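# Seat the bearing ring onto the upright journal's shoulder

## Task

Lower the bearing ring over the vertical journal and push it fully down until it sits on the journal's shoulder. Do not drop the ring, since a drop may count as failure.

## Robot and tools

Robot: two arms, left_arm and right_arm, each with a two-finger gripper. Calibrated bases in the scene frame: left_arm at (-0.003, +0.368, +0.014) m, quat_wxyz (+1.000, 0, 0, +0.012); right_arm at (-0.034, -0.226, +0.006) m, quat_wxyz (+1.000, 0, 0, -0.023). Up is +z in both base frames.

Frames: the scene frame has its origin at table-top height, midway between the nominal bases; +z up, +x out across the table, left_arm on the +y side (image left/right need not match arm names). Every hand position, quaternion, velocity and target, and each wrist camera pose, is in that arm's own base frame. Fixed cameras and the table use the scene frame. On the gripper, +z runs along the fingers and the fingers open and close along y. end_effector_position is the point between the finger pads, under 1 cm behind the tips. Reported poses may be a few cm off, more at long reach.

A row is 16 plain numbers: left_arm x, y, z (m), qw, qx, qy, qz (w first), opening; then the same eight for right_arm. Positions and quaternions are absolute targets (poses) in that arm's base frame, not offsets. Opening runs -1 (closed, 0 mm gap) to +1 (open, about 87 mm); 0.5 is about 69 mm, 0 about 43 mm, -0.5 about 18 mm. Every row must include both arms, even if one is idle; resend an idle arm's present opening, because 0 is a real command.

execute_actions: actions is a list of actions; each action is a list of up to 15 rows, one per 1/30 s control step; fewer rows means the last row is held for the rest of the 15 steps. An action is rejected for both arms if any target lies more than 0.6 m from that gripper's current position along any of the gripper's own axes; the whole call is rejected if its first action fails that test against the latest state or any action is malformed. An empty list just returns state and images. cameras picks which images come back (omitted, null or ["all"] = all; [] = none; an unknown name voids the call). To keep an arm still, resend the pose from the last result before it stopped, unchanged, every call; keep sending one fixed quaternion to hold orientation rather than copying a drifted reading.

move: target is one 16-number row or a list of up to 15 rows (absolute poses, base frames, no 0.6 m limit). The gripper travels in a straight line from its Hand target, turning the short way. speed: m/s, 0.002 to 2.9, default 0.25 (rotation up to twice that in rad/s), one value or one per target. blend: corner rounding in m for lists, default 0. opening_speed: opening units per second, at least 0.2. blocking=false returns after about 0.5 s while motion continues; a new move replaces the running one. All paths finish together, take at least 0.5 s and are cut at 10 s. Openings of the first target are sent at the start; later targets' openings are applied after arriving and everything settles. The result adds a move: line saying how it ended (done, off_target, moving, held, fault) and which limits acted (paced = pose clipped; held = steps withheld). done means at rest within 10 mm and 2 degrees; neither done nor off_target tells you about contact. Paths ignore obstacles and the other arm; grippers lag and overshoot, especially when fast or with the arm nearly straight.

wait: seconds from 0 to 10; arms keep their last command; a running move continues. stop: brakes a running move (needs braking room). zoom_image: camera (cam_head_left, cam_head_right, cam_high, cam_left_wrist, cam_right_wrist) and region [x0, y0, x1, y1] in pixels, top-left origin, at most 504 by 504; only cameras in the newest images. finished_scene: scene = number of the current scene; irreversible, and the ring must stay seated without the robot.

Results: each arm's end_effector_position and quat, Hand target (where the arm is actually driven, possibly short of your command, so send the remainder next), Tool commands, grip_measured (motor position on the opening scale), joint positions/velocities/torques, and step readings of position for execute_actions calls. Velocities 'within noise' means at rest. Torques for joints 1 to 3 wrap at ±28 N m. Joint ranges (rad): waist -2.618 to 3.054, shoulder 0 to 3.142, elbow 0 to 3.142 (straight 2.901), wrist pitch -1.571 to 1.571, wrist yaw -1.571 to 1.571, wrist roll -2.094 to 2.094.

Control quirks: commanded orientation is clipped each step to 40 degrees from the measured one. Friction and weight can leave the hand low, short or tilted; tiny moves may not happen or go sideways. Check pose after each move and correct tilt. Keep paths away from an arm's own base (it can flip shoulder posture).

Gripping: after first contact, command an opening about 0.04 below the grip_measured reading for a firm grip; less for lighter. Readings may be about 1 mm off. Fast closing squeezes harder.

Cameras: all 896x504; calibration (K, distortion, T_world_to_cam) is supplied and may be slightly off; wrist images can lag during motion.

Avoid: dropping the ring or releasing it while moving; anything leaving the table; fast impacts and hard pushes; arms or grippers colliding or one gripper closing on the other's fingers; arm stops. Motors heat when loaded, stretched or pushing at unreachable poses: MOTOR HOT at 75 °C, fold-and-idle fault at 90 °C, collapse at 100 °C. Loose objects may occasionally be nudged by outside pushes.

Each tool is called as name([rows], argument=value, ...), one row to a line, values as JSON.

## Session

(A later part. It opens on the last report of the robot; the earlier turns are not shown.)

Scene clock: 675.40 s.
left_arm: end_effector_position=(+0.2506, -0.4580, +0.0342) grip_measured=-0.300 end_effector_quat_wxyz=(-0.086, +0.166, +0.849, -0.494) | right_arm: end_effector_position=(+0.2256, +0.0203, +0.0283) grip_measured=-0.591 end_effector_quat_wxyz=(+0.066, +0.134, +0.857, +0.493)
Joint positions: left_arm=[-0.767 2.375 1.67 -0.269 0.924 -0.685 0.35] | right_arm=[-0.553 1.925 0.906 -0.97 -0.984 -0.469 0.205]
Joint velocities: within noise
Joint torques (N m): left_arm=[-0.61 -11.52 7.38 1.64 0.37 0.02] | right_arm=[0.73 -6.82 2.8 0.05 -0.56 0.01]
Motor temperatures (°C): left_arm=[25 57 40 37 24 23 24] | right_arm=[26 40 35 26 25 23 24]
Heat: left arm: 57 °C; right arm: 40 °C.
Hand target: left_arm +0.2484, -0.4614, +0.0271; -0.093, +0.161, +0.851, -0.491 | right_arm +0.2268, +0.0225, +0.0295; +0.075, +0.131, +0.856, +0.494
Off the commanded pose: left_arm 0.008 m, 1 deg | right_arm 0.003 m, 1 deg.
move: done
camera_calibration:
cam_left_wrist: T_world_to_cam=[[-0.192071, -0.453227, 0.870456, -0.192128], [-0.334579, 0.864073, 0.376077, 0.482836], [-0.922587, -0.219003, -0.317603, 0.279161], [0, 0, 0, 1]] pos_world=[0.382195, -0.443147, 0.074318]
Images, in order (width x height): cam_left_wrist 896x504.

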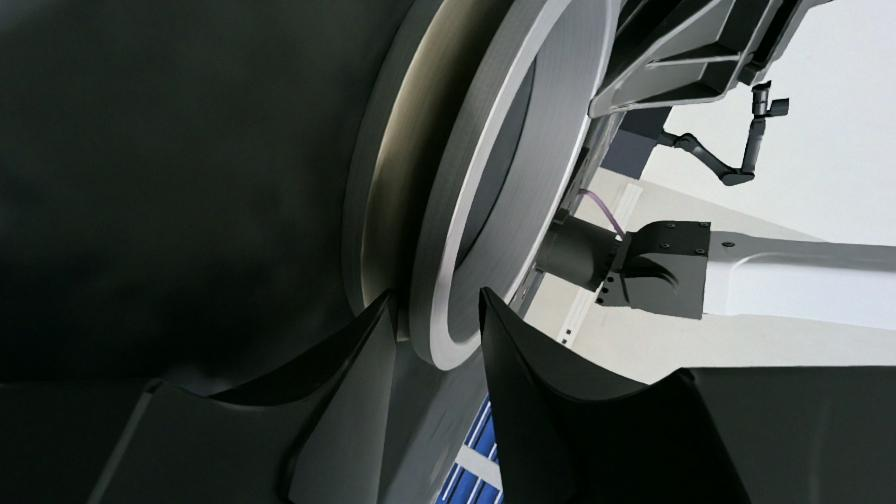

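move(target=[0.2485, -0.4615, 0.027, -0.0928, 0.1608, 0.8510, -0.4913, -0.9, 0.2268, 0.0225, 0.0295, 0.0756, 0.1310, 0.8561, 0.4942, -0.9], opening_speed=0.4, speed=0.05)

Scene clock: 694.63 s.
left_arm: end_effector_position=(+0.2526, -0.4562, +0.0310) grip_measured=-0.606 end_effector_quat_wxyz=(-0.086, +0.161, +0.853, -0.490) | right_arm: end_effector_position=(+0.2256, +0.0203, +0.0283) grip_measured=-0.591 end_effector_quat_wxyz=(+0.066, +0.134, +0.857, +0.493)
Joint positions: left_arm=[-0.763 2.379 1.67 -0.274 0.917 -0.686 0.197] | right_arm=[-0.553 1.925 0.906 -0.97 -0.984 -0.469 0.205]
Joint velocities: within noise
Joint torques (N m): left_arm=[-0.99 -11.89 7.41 1.69 0.43 0.05] | right_arm=[0.72 -6.86 2.77 0.05 -0.56 0.01]
Motor temperatures (°C): left_arm=[25 59 40 36 24 23 24] | right_arm=[26 40 35 25 25 23 25]
Heat: left arm: 59 °C; right arm: 40 °C.
Hand target: left_arm +0.2484, -0.4613, +0.0271; -0.093, +0.161, +0.851, -0.491 | right_arm +0.2268, +0.0225, +0.0295; +0.075, +0.131, +0.856, +0.494
Off the commanded pose: left_arm 0.008 m, 1 deg | right_arm 0.003 m, 1 deg.
move: done
camera_calibration:
cam_left_wrist: T_world_to_cam=[[-0.185507, -0.46436, 0.866, -0.194775], [-0.340896, 0.856977, 0.386498, 0.481203], [-0.921616, -0.223519, -0.317274, 0.278087], [0, 0, 0, 1]] pos_world=[0.384198, -0.440668, 0.0709213]
cam_right_wrist: T_world_to_cam=[[-0.160892, -0.481199, -0.86172, 0.0700032], [-0.806753, -0.438841, 0.395686, 0.203111], [-0.568562, 0.758858, -0.317603, 0.259533], [0, 0, 0, 1]] pos_world=[0.322684, -0.07413, 0.0623836]

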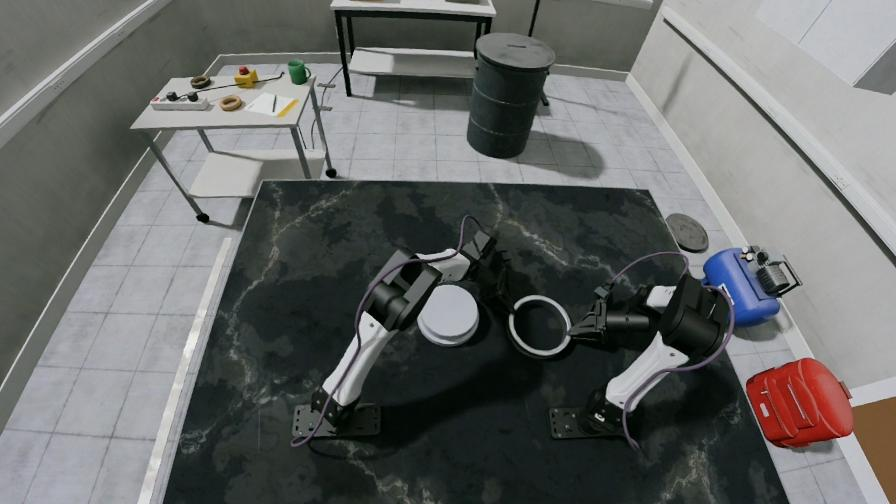

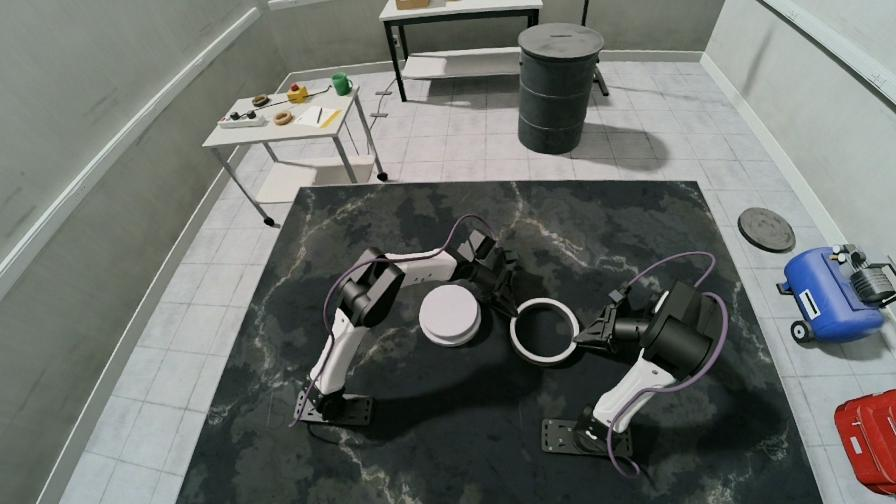

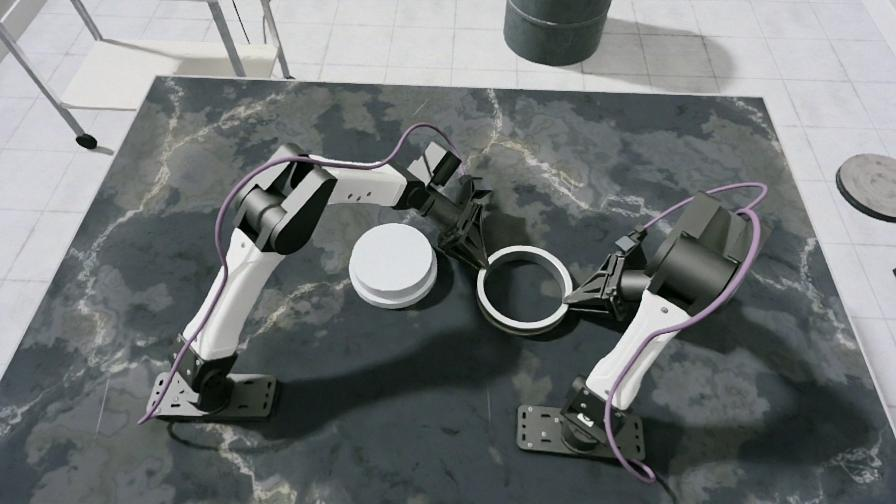

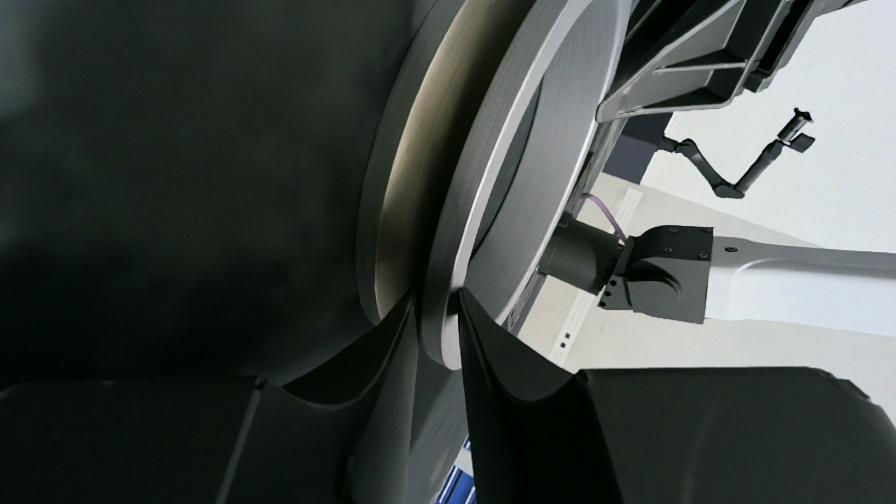

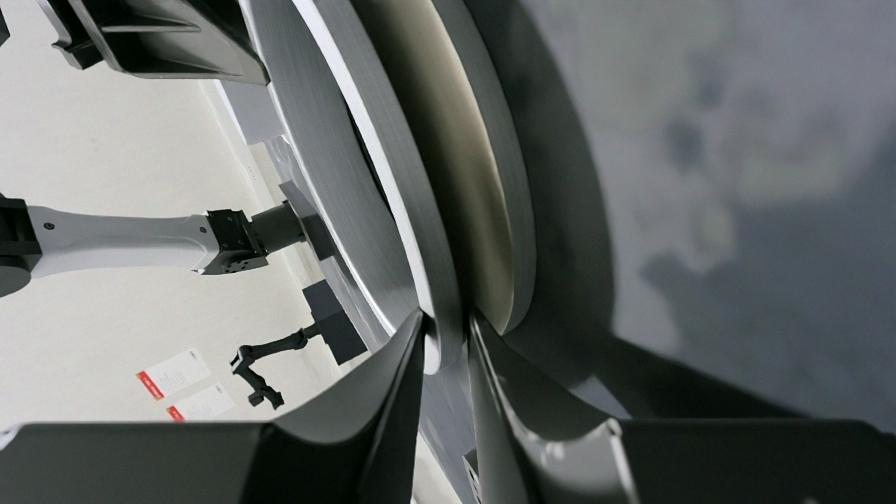

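move(target=[0.246, -0.4675, 0.047, -0.0928, 0.1608, 0.8510, -0.4913, -0.9, 0.2290, 0.0290, 0.036, 0.0756, 0.1310, 0.8561, 0.4942, -0.9], speed=0.03)

move(target=[0.246, -0.4675, 0.062, -0.0928, 0.1608, 0.8510, -0.4913, -0.9, 0.2290, 0.0290, 0.042, 0.0756, 0.1310, 0.8561, 0.4942, -0.9], speed=0.03)

Scene clock: 699.57 s.
left_arm: end_effector_position=(+0.2527, -0.4561, +0.0315) grip_measured=-0.606 end_effector_quat_wxyz=(-0.088, +0.158, +0.856, -0.484) | right_arm: end_effector_position=(+0.2256, +0.0209, +0.0296) grip_measured=-0.600 end_effector_quat_wxyz=(+0.065, +0.133, +0.863, +0.483)
Joint positions: left_arm=[-0.764 2.379 1.68 -0.295 0.909 -0.686 0.197] | right_arm=[-0.543 1.901 0.901 -0.96 -0.968 -0.442 0.2]
Joint velocities: within noise
Joint torques (N m): left_arm=[-1.94 -14.67 9.24 1.38 0.47 -0.15] | right_arm=[2.11 -7.34 2.74 0.06 -0.79 0.07]
Motor temperatures (°C): left_arm=[25 58 40 36 24 23 24] | right_arm=[26 40 35 25 25 23 25]
Heat: left arm: 58 °C; right arm: 40 °C.
Hand target: left_arm +0.2458, -0.4670, +0.0470; -0.093, +0.161, +0.851, -0.492 | right_arm +0.2286, +0.0287, +0.0360; +0.075, +0.130, +0.856, +0.495
Off the commanded pose: left_arm 0.020 m, 1 deg | right_arm 0.011 m, 2 deg.
move: off_target (left_arm, right_arm)
camera_calibration:
cam_left_wrist: T_world_to_cam=[[-0.180115, -0.476446, 0.860557, -0.201815], [-0.34258, 0.850476, 0.399162, 0.478], [-0.922061, -0.222914, -0.316404, 0.27861], [0, 0, 0, 1]] pos_world=[0.384299, -0.440575, 0.0710267]
cam_right_wrist: T_world_to_cam=[[-0.163272, -0.500578, -0.850156, 0.0720725], [-0.803773, -0.432198, 0.408845, 0.201742], [-0.572094, 0.750085, -0.331785, 0.260899], [0, 0, 0, 1]] pos_world=[0.323181, -0.0724258, 0.0653538]

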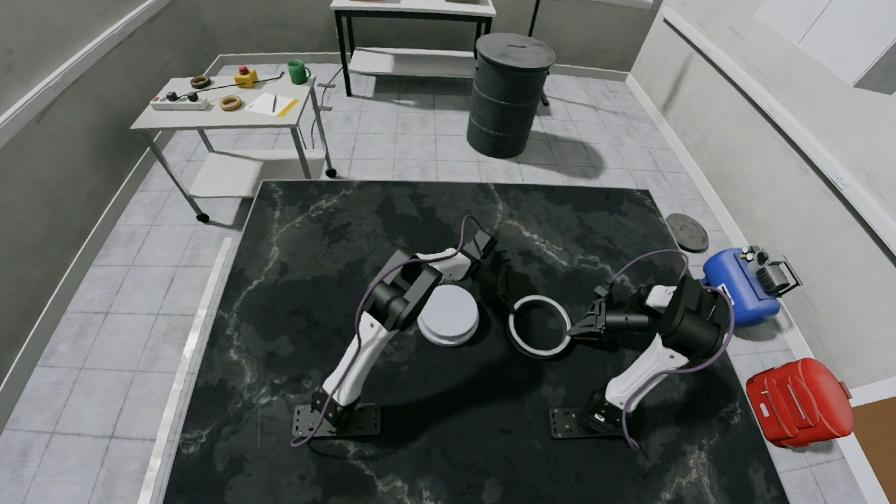

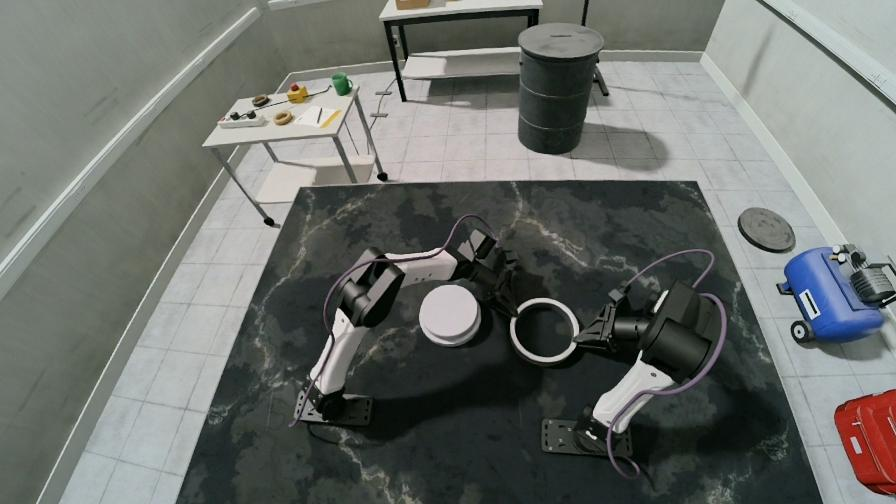

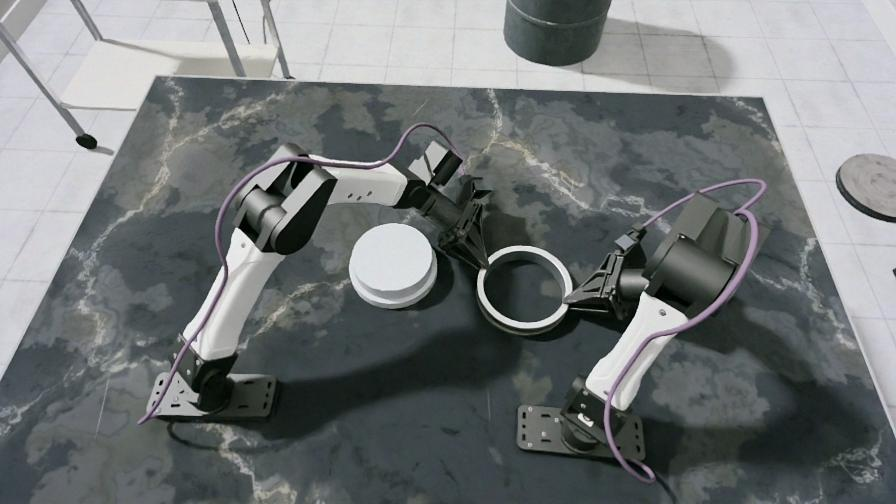

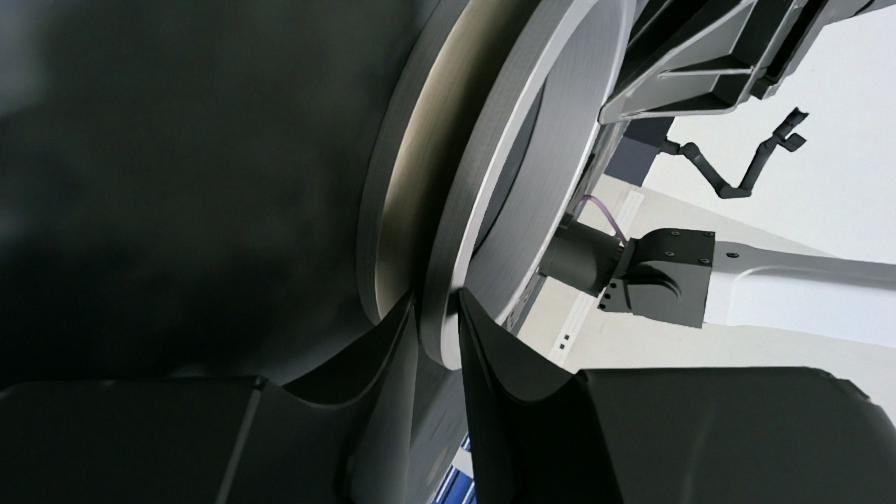

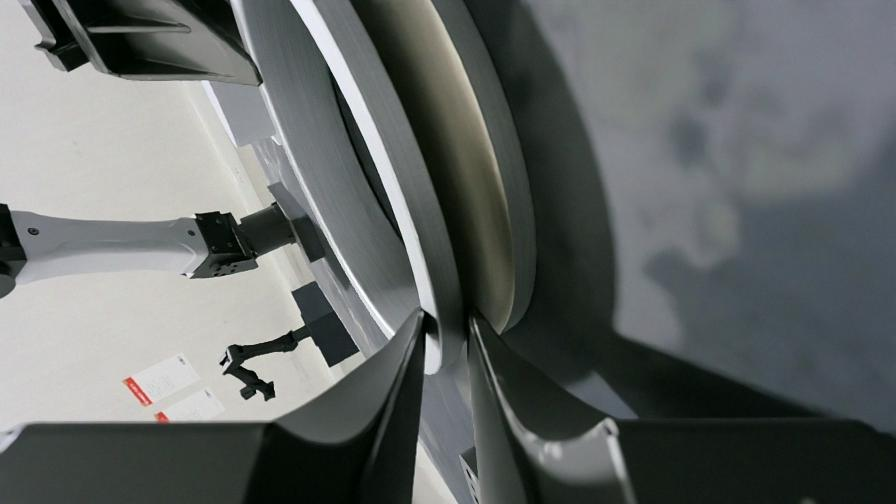

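Scene clock: 700.40 s.
left_arm: end_effector_position=(+0.2541, -0.4536, +0.0336) grip_measured=-0.695 end_effector_quat_wxyz=(-0.094, +0.150, +0.861, -0.477) | right_arm: end_effector_position=(+0.2254, +0.0204, +0.0301) grip_measured=-0.603 end_effector_quat_wxyz=(+0.067, +0.128, +0.867, +0.477)
Joint positions: left_arm=[-0.759 2.379 1.699 -0.34 0.903 -0.687 0.153] | right_arm=[-0.539 1.889 0.901 -0.958 -0.957 -0.442 0.198]
Joint velocities: within noise
Joint torques (N m): left_arm=[-2.33 -16.92 9.4 1.37 0.52 -0.13] | right_arm=[1.74 -7.65 3.44 -0.16 -0.88 0.14]
Motor temperatures (°C): left_arm=[25 58 40 36 24 23 24] | right_arm=[26 40 35 25 25 23 25]
Heat: left arm: 58 °C; right arm: 40 °C.
Hand target: left_arm +0.2455, -0.4666, +0.0616; -0.093, +0.161, +0.851, -0.491 | right_arm +0.2286, +0.0286, +0.0416; +0.075, +0.131, +0.856, +0.494
Off the commanded pose: left_arm 0.033 m, 2 deg | right_arm 0.015 m, 3 deg.
move: off_target (left_arm, right_arm)
camera_calibration:
cam_left_wrist: T_world_to_cam=[[-0.162528, -0.496357, 0.852769, -0.215388], [-0.342819, 0.838825, 0.422904, 0.469448], [-0.925235, -0.223611, -0.306493, 0.281301], [0, 0, 0, 1]] pos_world=[0.386199, -0.437792, 0.0713609]
cam_right_wrist: T_world_to_cam=[[-0.154561, -0.514505, -0.843442, 0.0703521], [-0.802813, -0.432178, 0.410747, 0.200869], [-0.575849, 0.740612, -0.346254, 0.262803], [0, 0, 0, 1]] pos_world=[0.323468, -0.0716269, 0.0678281]

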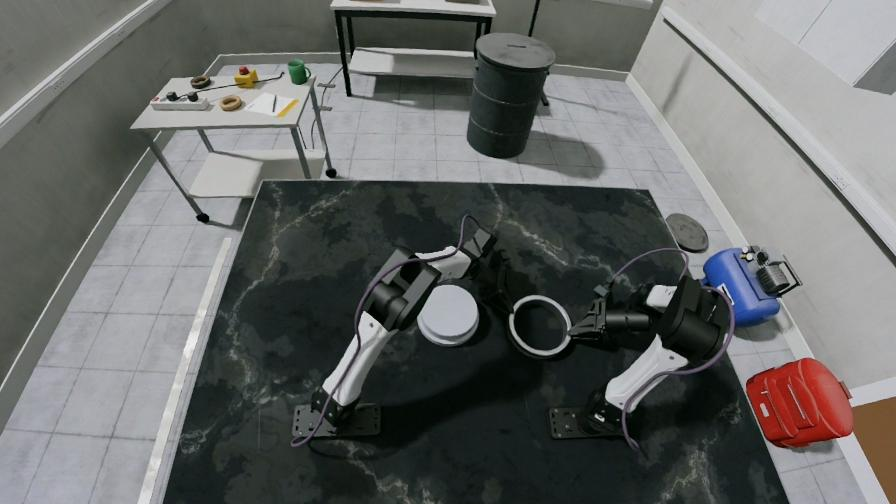

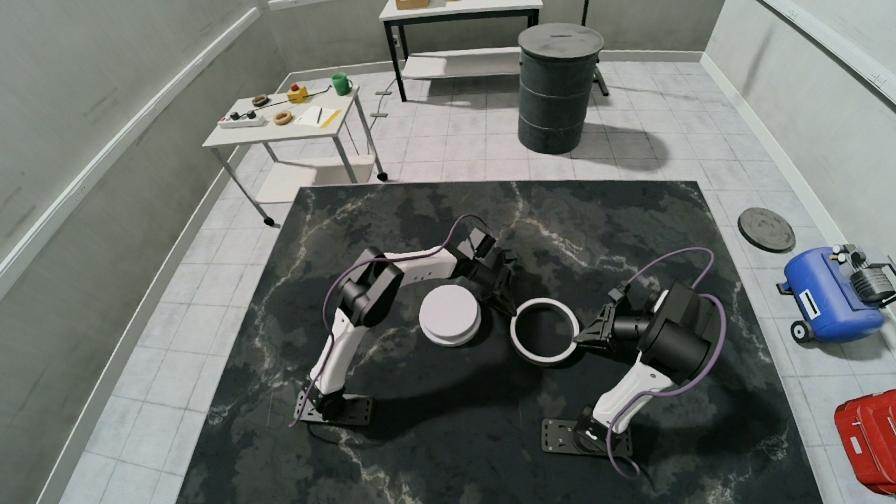

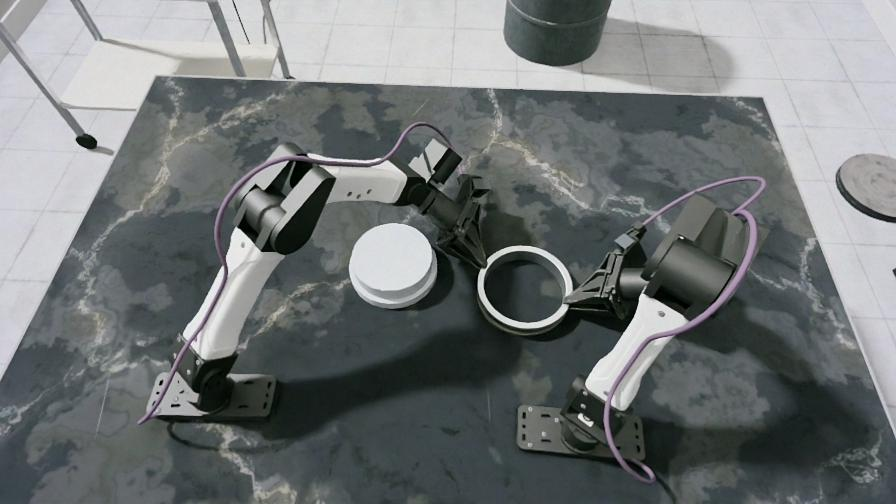

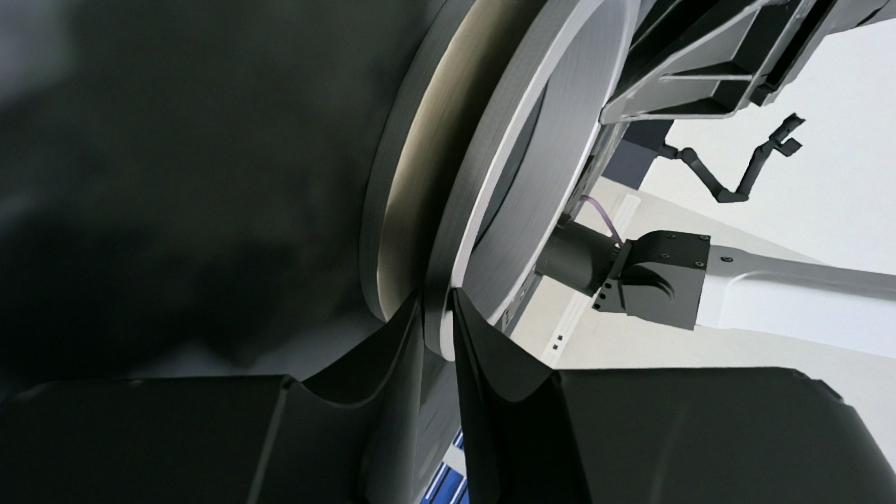

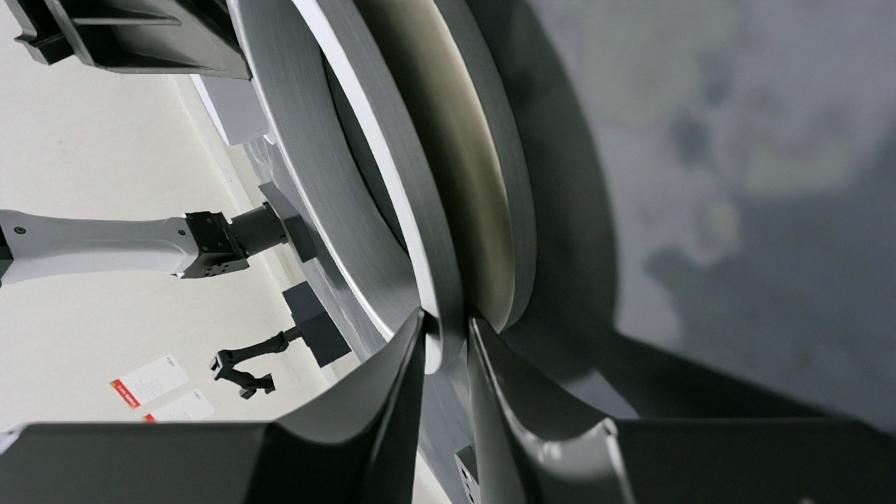

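move([
  [0.2485, -0.4615, 0.030, -0.0928, 0.1608, 0.8510, -0.4913, -0.72, 0.2280, 0.0260, 0.0315, 0.0756, 0.1310, 0.8561, 0.4942, -0.62],
  [0.2485, -0.4615, 0.0285, -0.0928, 0.1608, 0.8510, -0.4913, -0.35, 0.2280, 0.0260, 0.0315, 0.0756, 0.1310, 0.8561, 0.4942, -0.62],
  [0.2440, -0.4715, 0.0285, -0.0928, 0.1608, 0.8510, -0.4913, -0.35, 0.2285, 0.0280, 0.0315, 0.0756, 0.1310, 0.8561, 0.4942, -0.62],
], speed=0.03, opening_speed=0.5)

Scene clock: 722.97 s.
left_arm: end_effector_position=(+0.2545, -0.4614, +0.0323) grip_measured=-0.350 end_effector_quat_wxyz=(-0.081, +0.157, +0.856, -0.487) | right_arm: end_effector_position=(+0.2256, +0.0203, +0.0295) grip_measured=-0.603 end_effector_quat_wxyz=(+0.068, +0.128, +0.867, +0.477)
Joint positions: left_arm=[-0.77 2.384 1.688 -0.273 0.899 -0.705 0.325] | right_arm=[-0.539 1.889 0.9 -0.954 -0.957 -0.442 0.198]
Joint velocities: within noise
Joint torques (N m): left_arm=[-2.19 -11.73 7.39 1.84 0.48 0] | right_arm=[1.36 -5.33 2.65 0.17 -0.87 0.08]
Motor temperatures (°C): left_arm=[25 62 40 36 24 23 25] | right_arm=[26 42 35 25 25 23 25]
Heat: left arm: 62 °C; right arm: 42 °C.
Hand target: left_arm +0.2438, -0.4709, +0.0286; -0.093, +0.161, +0.851, -0.491 | right_arm +0.2281, +0.0276, +0.0317; +0.075, +0.131, +0.856, +0.494
Off the commanded pose: left_arm 0.015 m, 2 deg | right_arm 0.008 m, 3 deg.
move: off_target (left_arm, right_arm); target 2's new opening was sent with left_arm's hand 0.011 m and 1 deg from that target
camera_calibration:
cam_left_wrist: T_world_to_cam=[[-0.18345, -0.472969, 0.86177, -0.202362], [-0.35378, 0.849673, 0.391018, 0.48547], [-0.917162, -0.233145, -0.3232, 0.273648], [0, 0, 0, 1]] pos_world=[0.385606, -0.444402, 0.0730048]
cam_right_wrist: T_world_to_cam=[[-0.152692, -0.515941, -0.842906, 0.0694005], [-0.803635, -0.431592, 0.409755, 0.201364], [-0.575201, 0.739955, -0.348727, 0.262773], [0, 0, 0, 1]] pos_world=[0.323568, -0.0717266, 0.0676242]

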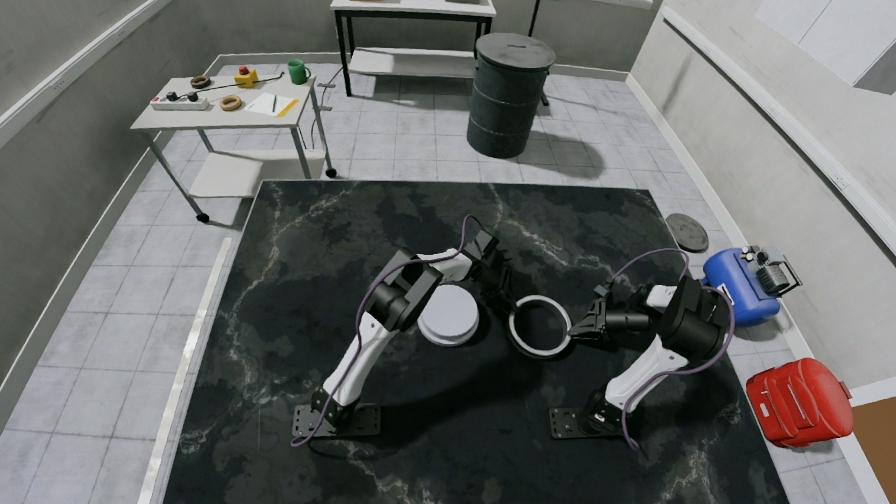

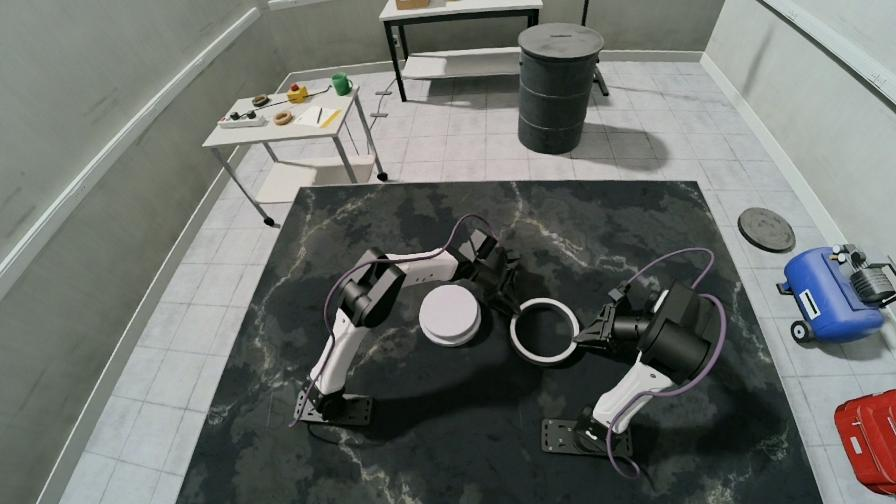

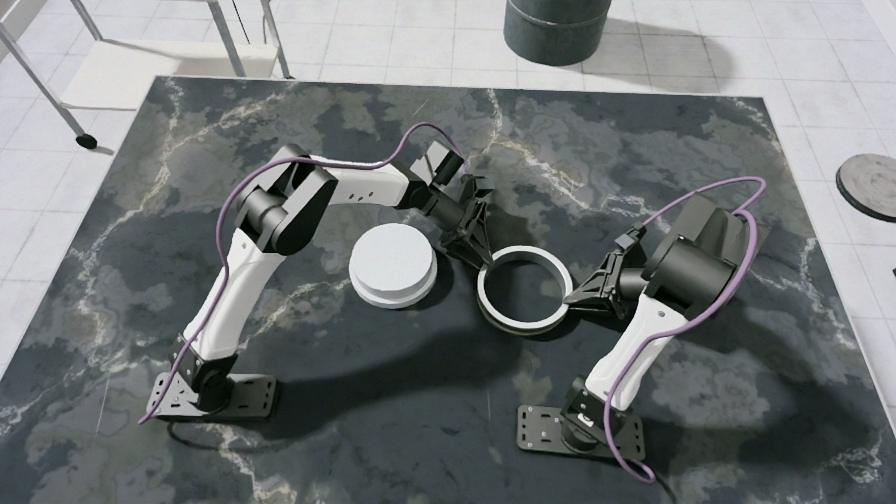

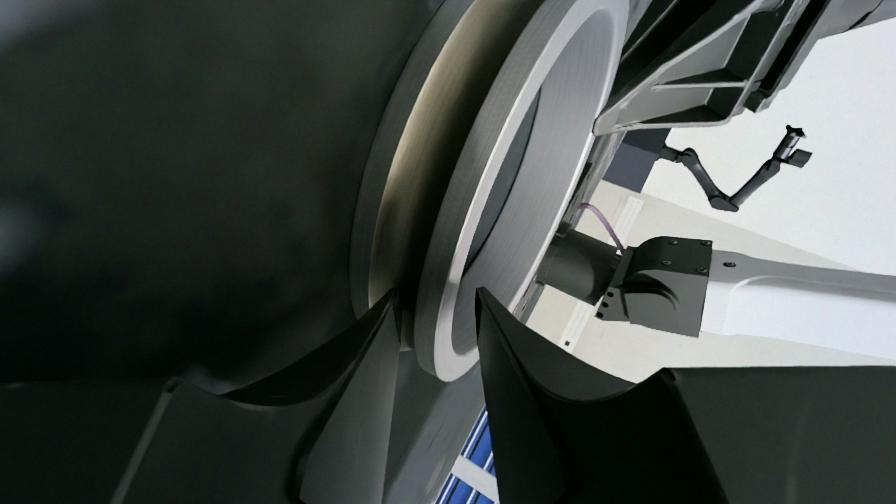

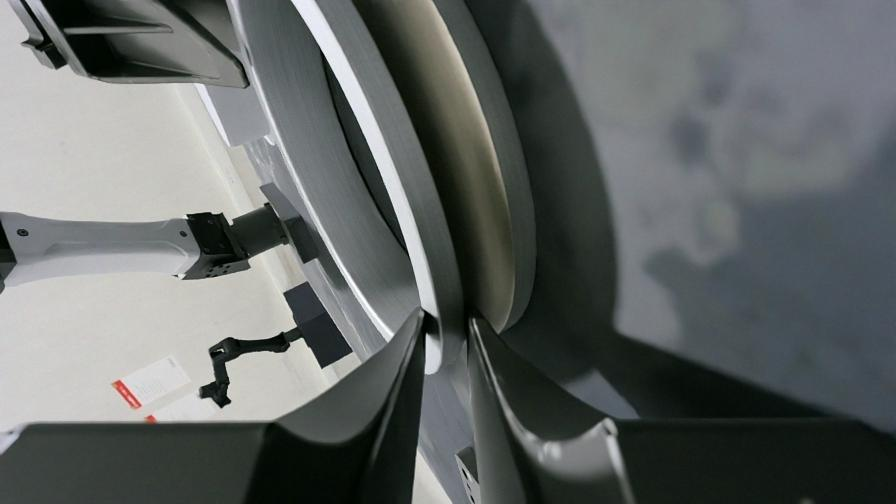

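move(target=[0.2440, -0.4715, 0.034, -0.0928, 0.1608, 0.8510, -0.4913, -0.62, 0.2285, 0.0280, 0.0315, 0.0756, 0.1310, 0.8561, 0.4942, -0.62], speed=0.03, opening_speed=0.4)

Scene clock: 728.57 s.
left_arm: end_effector_position=(+0.2550, -0.4595, +0.0307) grip_measured=-0.585 end_effector_quat_wxyz=(-0.083, +0.152, +0.859, -0.482) | right_arm: end_effector_position=(+0.2256, +0.0203, +0.0295) grip_measured=-0.603 end_effector_quat_wxyz=(+0.068, +0.128, +0.867, +0.477)
Joint positions: left_arm=[-0.768 2.384 1.688 -0.285 0.892 -0.705 0.208] | right_arm=[-0.539 1.889 0.9 -0.954 -0.957 -0.442 0.198]
Joint velocities: within noise
Joint torques (N m): left_arm=[-2.41 -12.63 7.94 1.79 0.55 -0.04] | right_arm=[1.35 -5.31 2.62 0.16 -0.87 0.08]
Motor temperatures (°C): left_arm=[25 62 40 36 25 23 24] | right_arm=[26 41 35 25 25 23 25]
Heat: left arm: 62 °C; right arm: 41 °C.
Hand target: left_arm +0.2438, -0.4708, +0.0341; -0.093, +0.161, +0.851, -0.491 | right_arm +0.2281, +0.0276, +0.0317; +0.075, +0.131, +0.856, +0.494
Off the commanded pose: left_arm 0.017 m, 2 deg | right_arm 0.008 m, 3 deg.
move: off_target (left_arm, right_arm)
camera_calibration:
cam_left_wrist: T_world_to_cam=[[-0.175781, -0.485157, 0.856577, -0.207296], [-0.356931, 0.842327, 0.403839, 0.481778], [-0.917443, -0.234751, -0.321232, 0.273352], [0, 0, 0, 1]] pos_world=[0.386307, -0.442216, 0.0708134]
cam_right_wrist: T_world_to_cam=[[-0.152692, -0.515941, -0.842906, 0.0694005], [-0.803635, -0.431592, 0.409755, 0.201364], [-0.575201, 0.739955, -0.348727, 0.262773], [0, 0, 0, 1]] pos_world=[0.323568, -0.0717266, 0.0676242]

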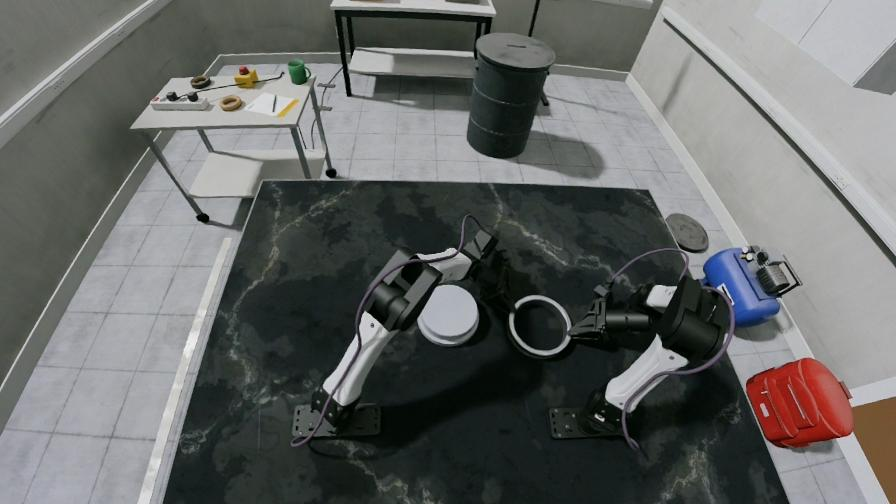

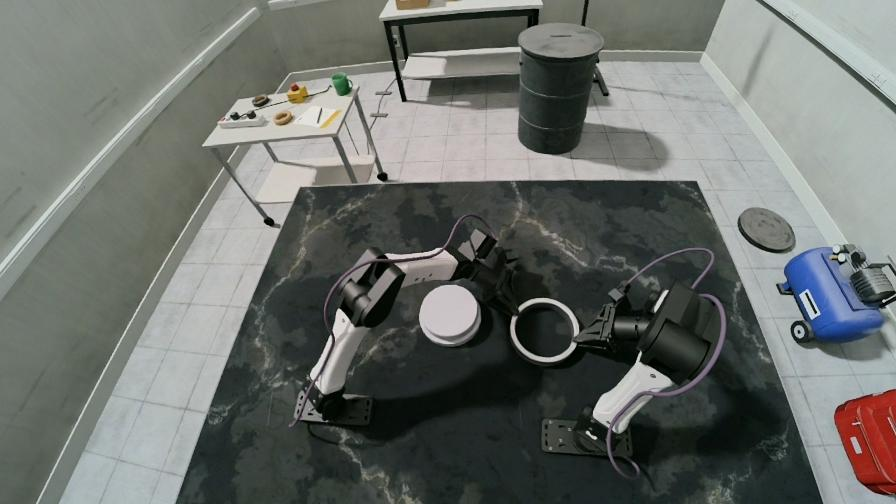

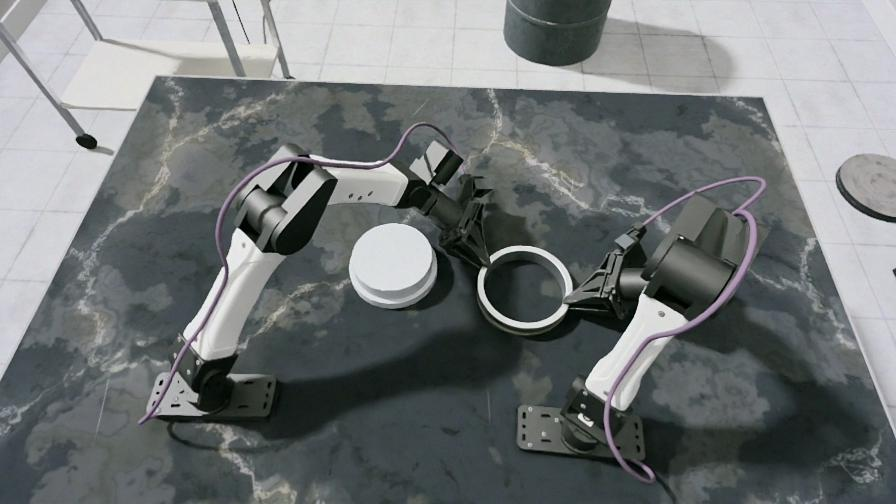

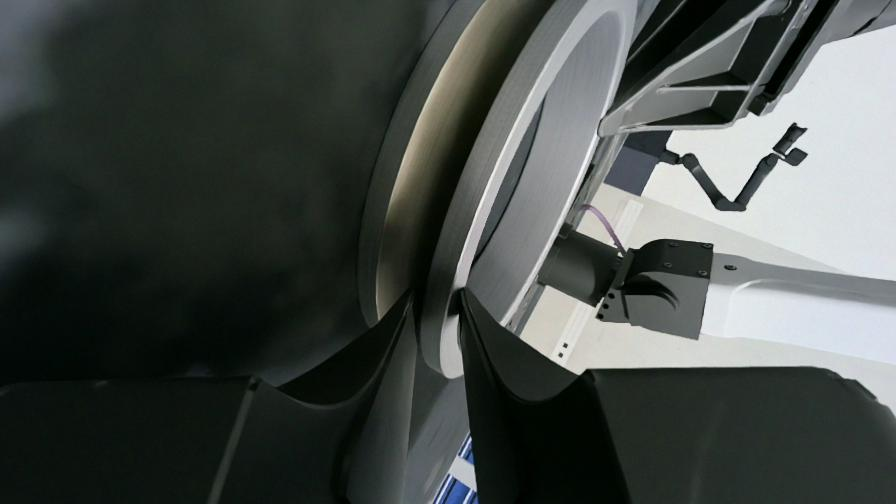

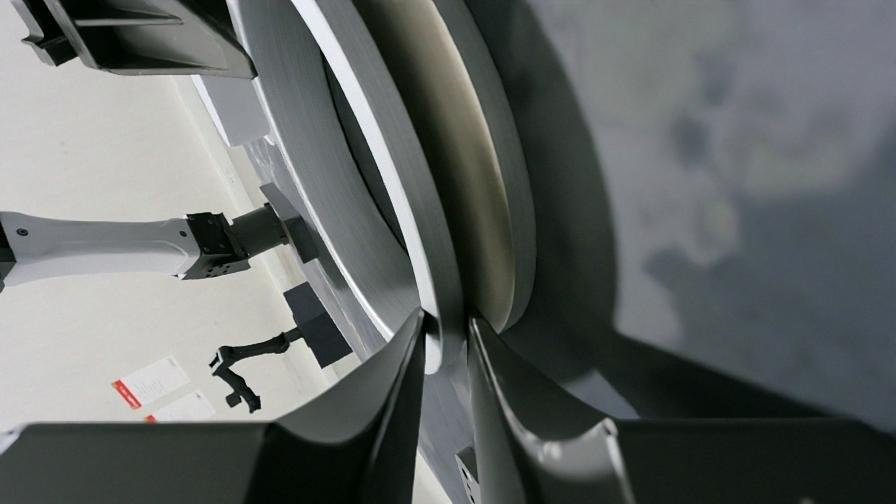

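move([
  [0.2440, -0.4715, 0.045, -0.1038, 0.1539, 0.8147, -0.5495, -0.61, 0.2285, 0.0280, 0.0345, 0.0846, 0.1254, 0.8195, 0.5527, -0.62],
  [0.2440, -0.4715, 0.058, -0.1038, 0.1539, 0.8147, -0.5495, -0.61, 0.2285, 0.0280, 0.039, 0.0846, 0.1254, 0.8195, 0.5527, -0.62],
], speed=0.03, opening_speed=0.4)

Scene clock: 740.93 s.
left_arm: end_effector_position=(+0.2558, -0.4584, +0.0328) grip_measured=-0.605 end_effector_quat_wxyz=(-0.092, +0.143, +0.835, -0.524) | right_arm: end_effector_position=(+0.2249, +0.0191, +0.0297) grip_measured=-0.612 end_effector_quat_wxyz=(+0.084, +0.121, +0.837, +0.527)
Joint positions: left_arm=[-0.748 2.384 1.608 -0.11 0.975 -0.784 0.197] | right_arm=[-0.586 1.99 0.925 -1.038 -1.049 -0.612 0.194]
Joint velocities: within noise
Joint torques (N m): left_arm=[-2.25 -15.64 7.46 2.06 0.87 -0.37] | right_arm=[1.89 -5.07 3.97 -0.66 -0.96 -0.15]
Motor temperatures (°C): left_arm=[25 64 41 37 25 23 25] | right_arm=[26 40 35 25 25 23 25]
Heat: left arm: 64 °C; right arm: 40 °C.
Hand target: left_arm +0.2436, -0.4704, +0.0576; -0.105, +0.156, +0.815, -0.547 | right_arm +0.2284, +0.0273, +0.0388; +0.085, +0.126, +0.820, +0.552
Off the commanded pose: left_arm 0.031 m, 4 deg | right_arm 0.013 m, 4 deg.
move: off_target (left_arm, right_arm)
camera_calibration:
cam_left_wrist: T_world_to_cam=[[-0.135747, -0.406117, 0.903682, -0.184029], [-0.347359, 0.873736, 0.340481, 0.494282], [-0.927855, -0.267683, -0.259676, 0.260591], [0, 0, 0, 1]] pos_world=[0.388502, -0.436854, 0.0656793]
cam_right_wrist: T_world_to_cam=[[-0.10939, -0.417061, -0.902271, 0.0589748], [-0.824968, -0.468269, 0.316468, 0.208527], [-0.554492, 0.778963, -0.292838, 0.256236], [0, 0, 0, 1]] pos_world=[0.32056, -0.077356, 0.0622551]

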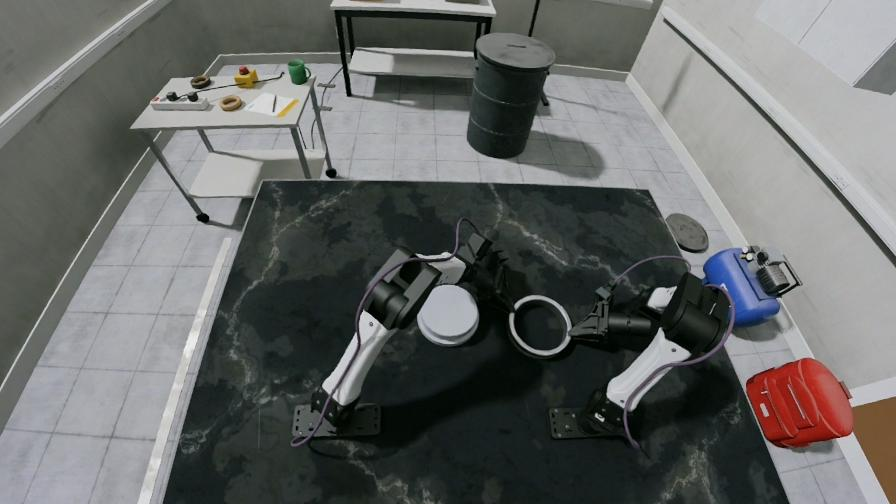

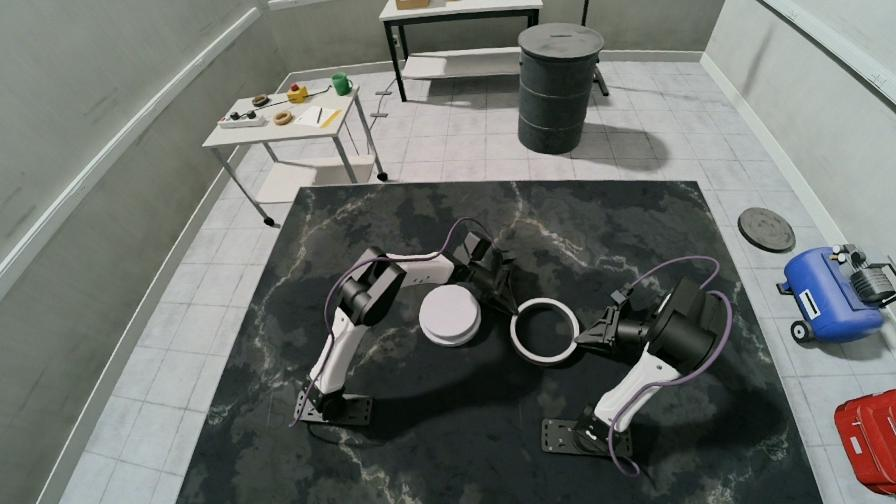

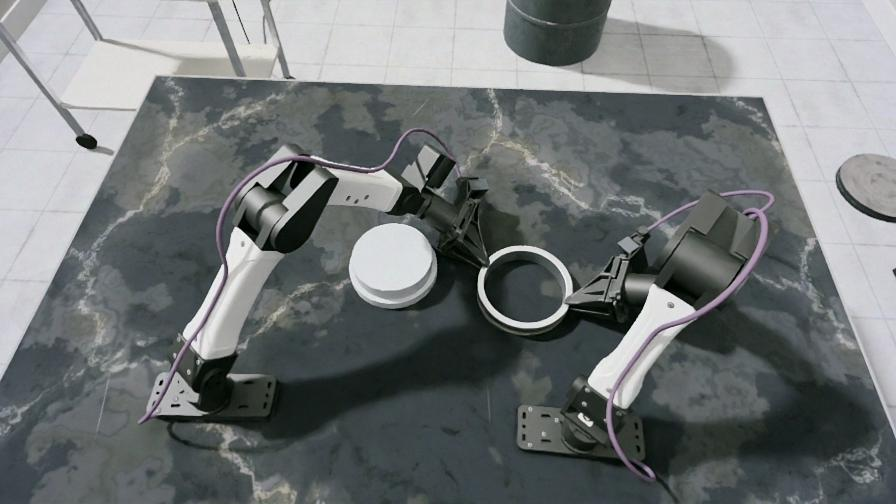

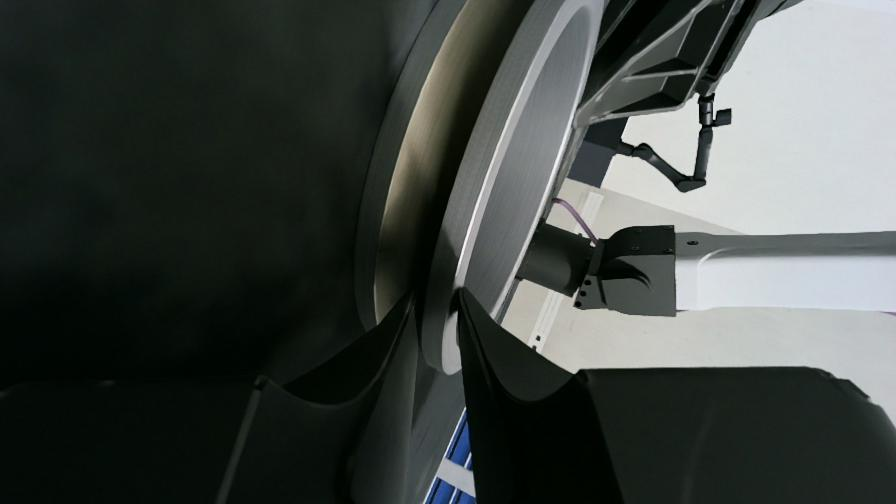

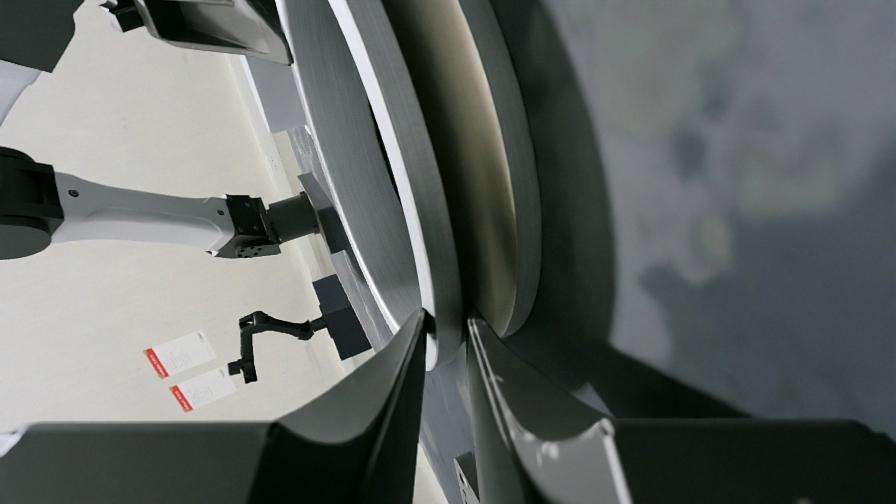

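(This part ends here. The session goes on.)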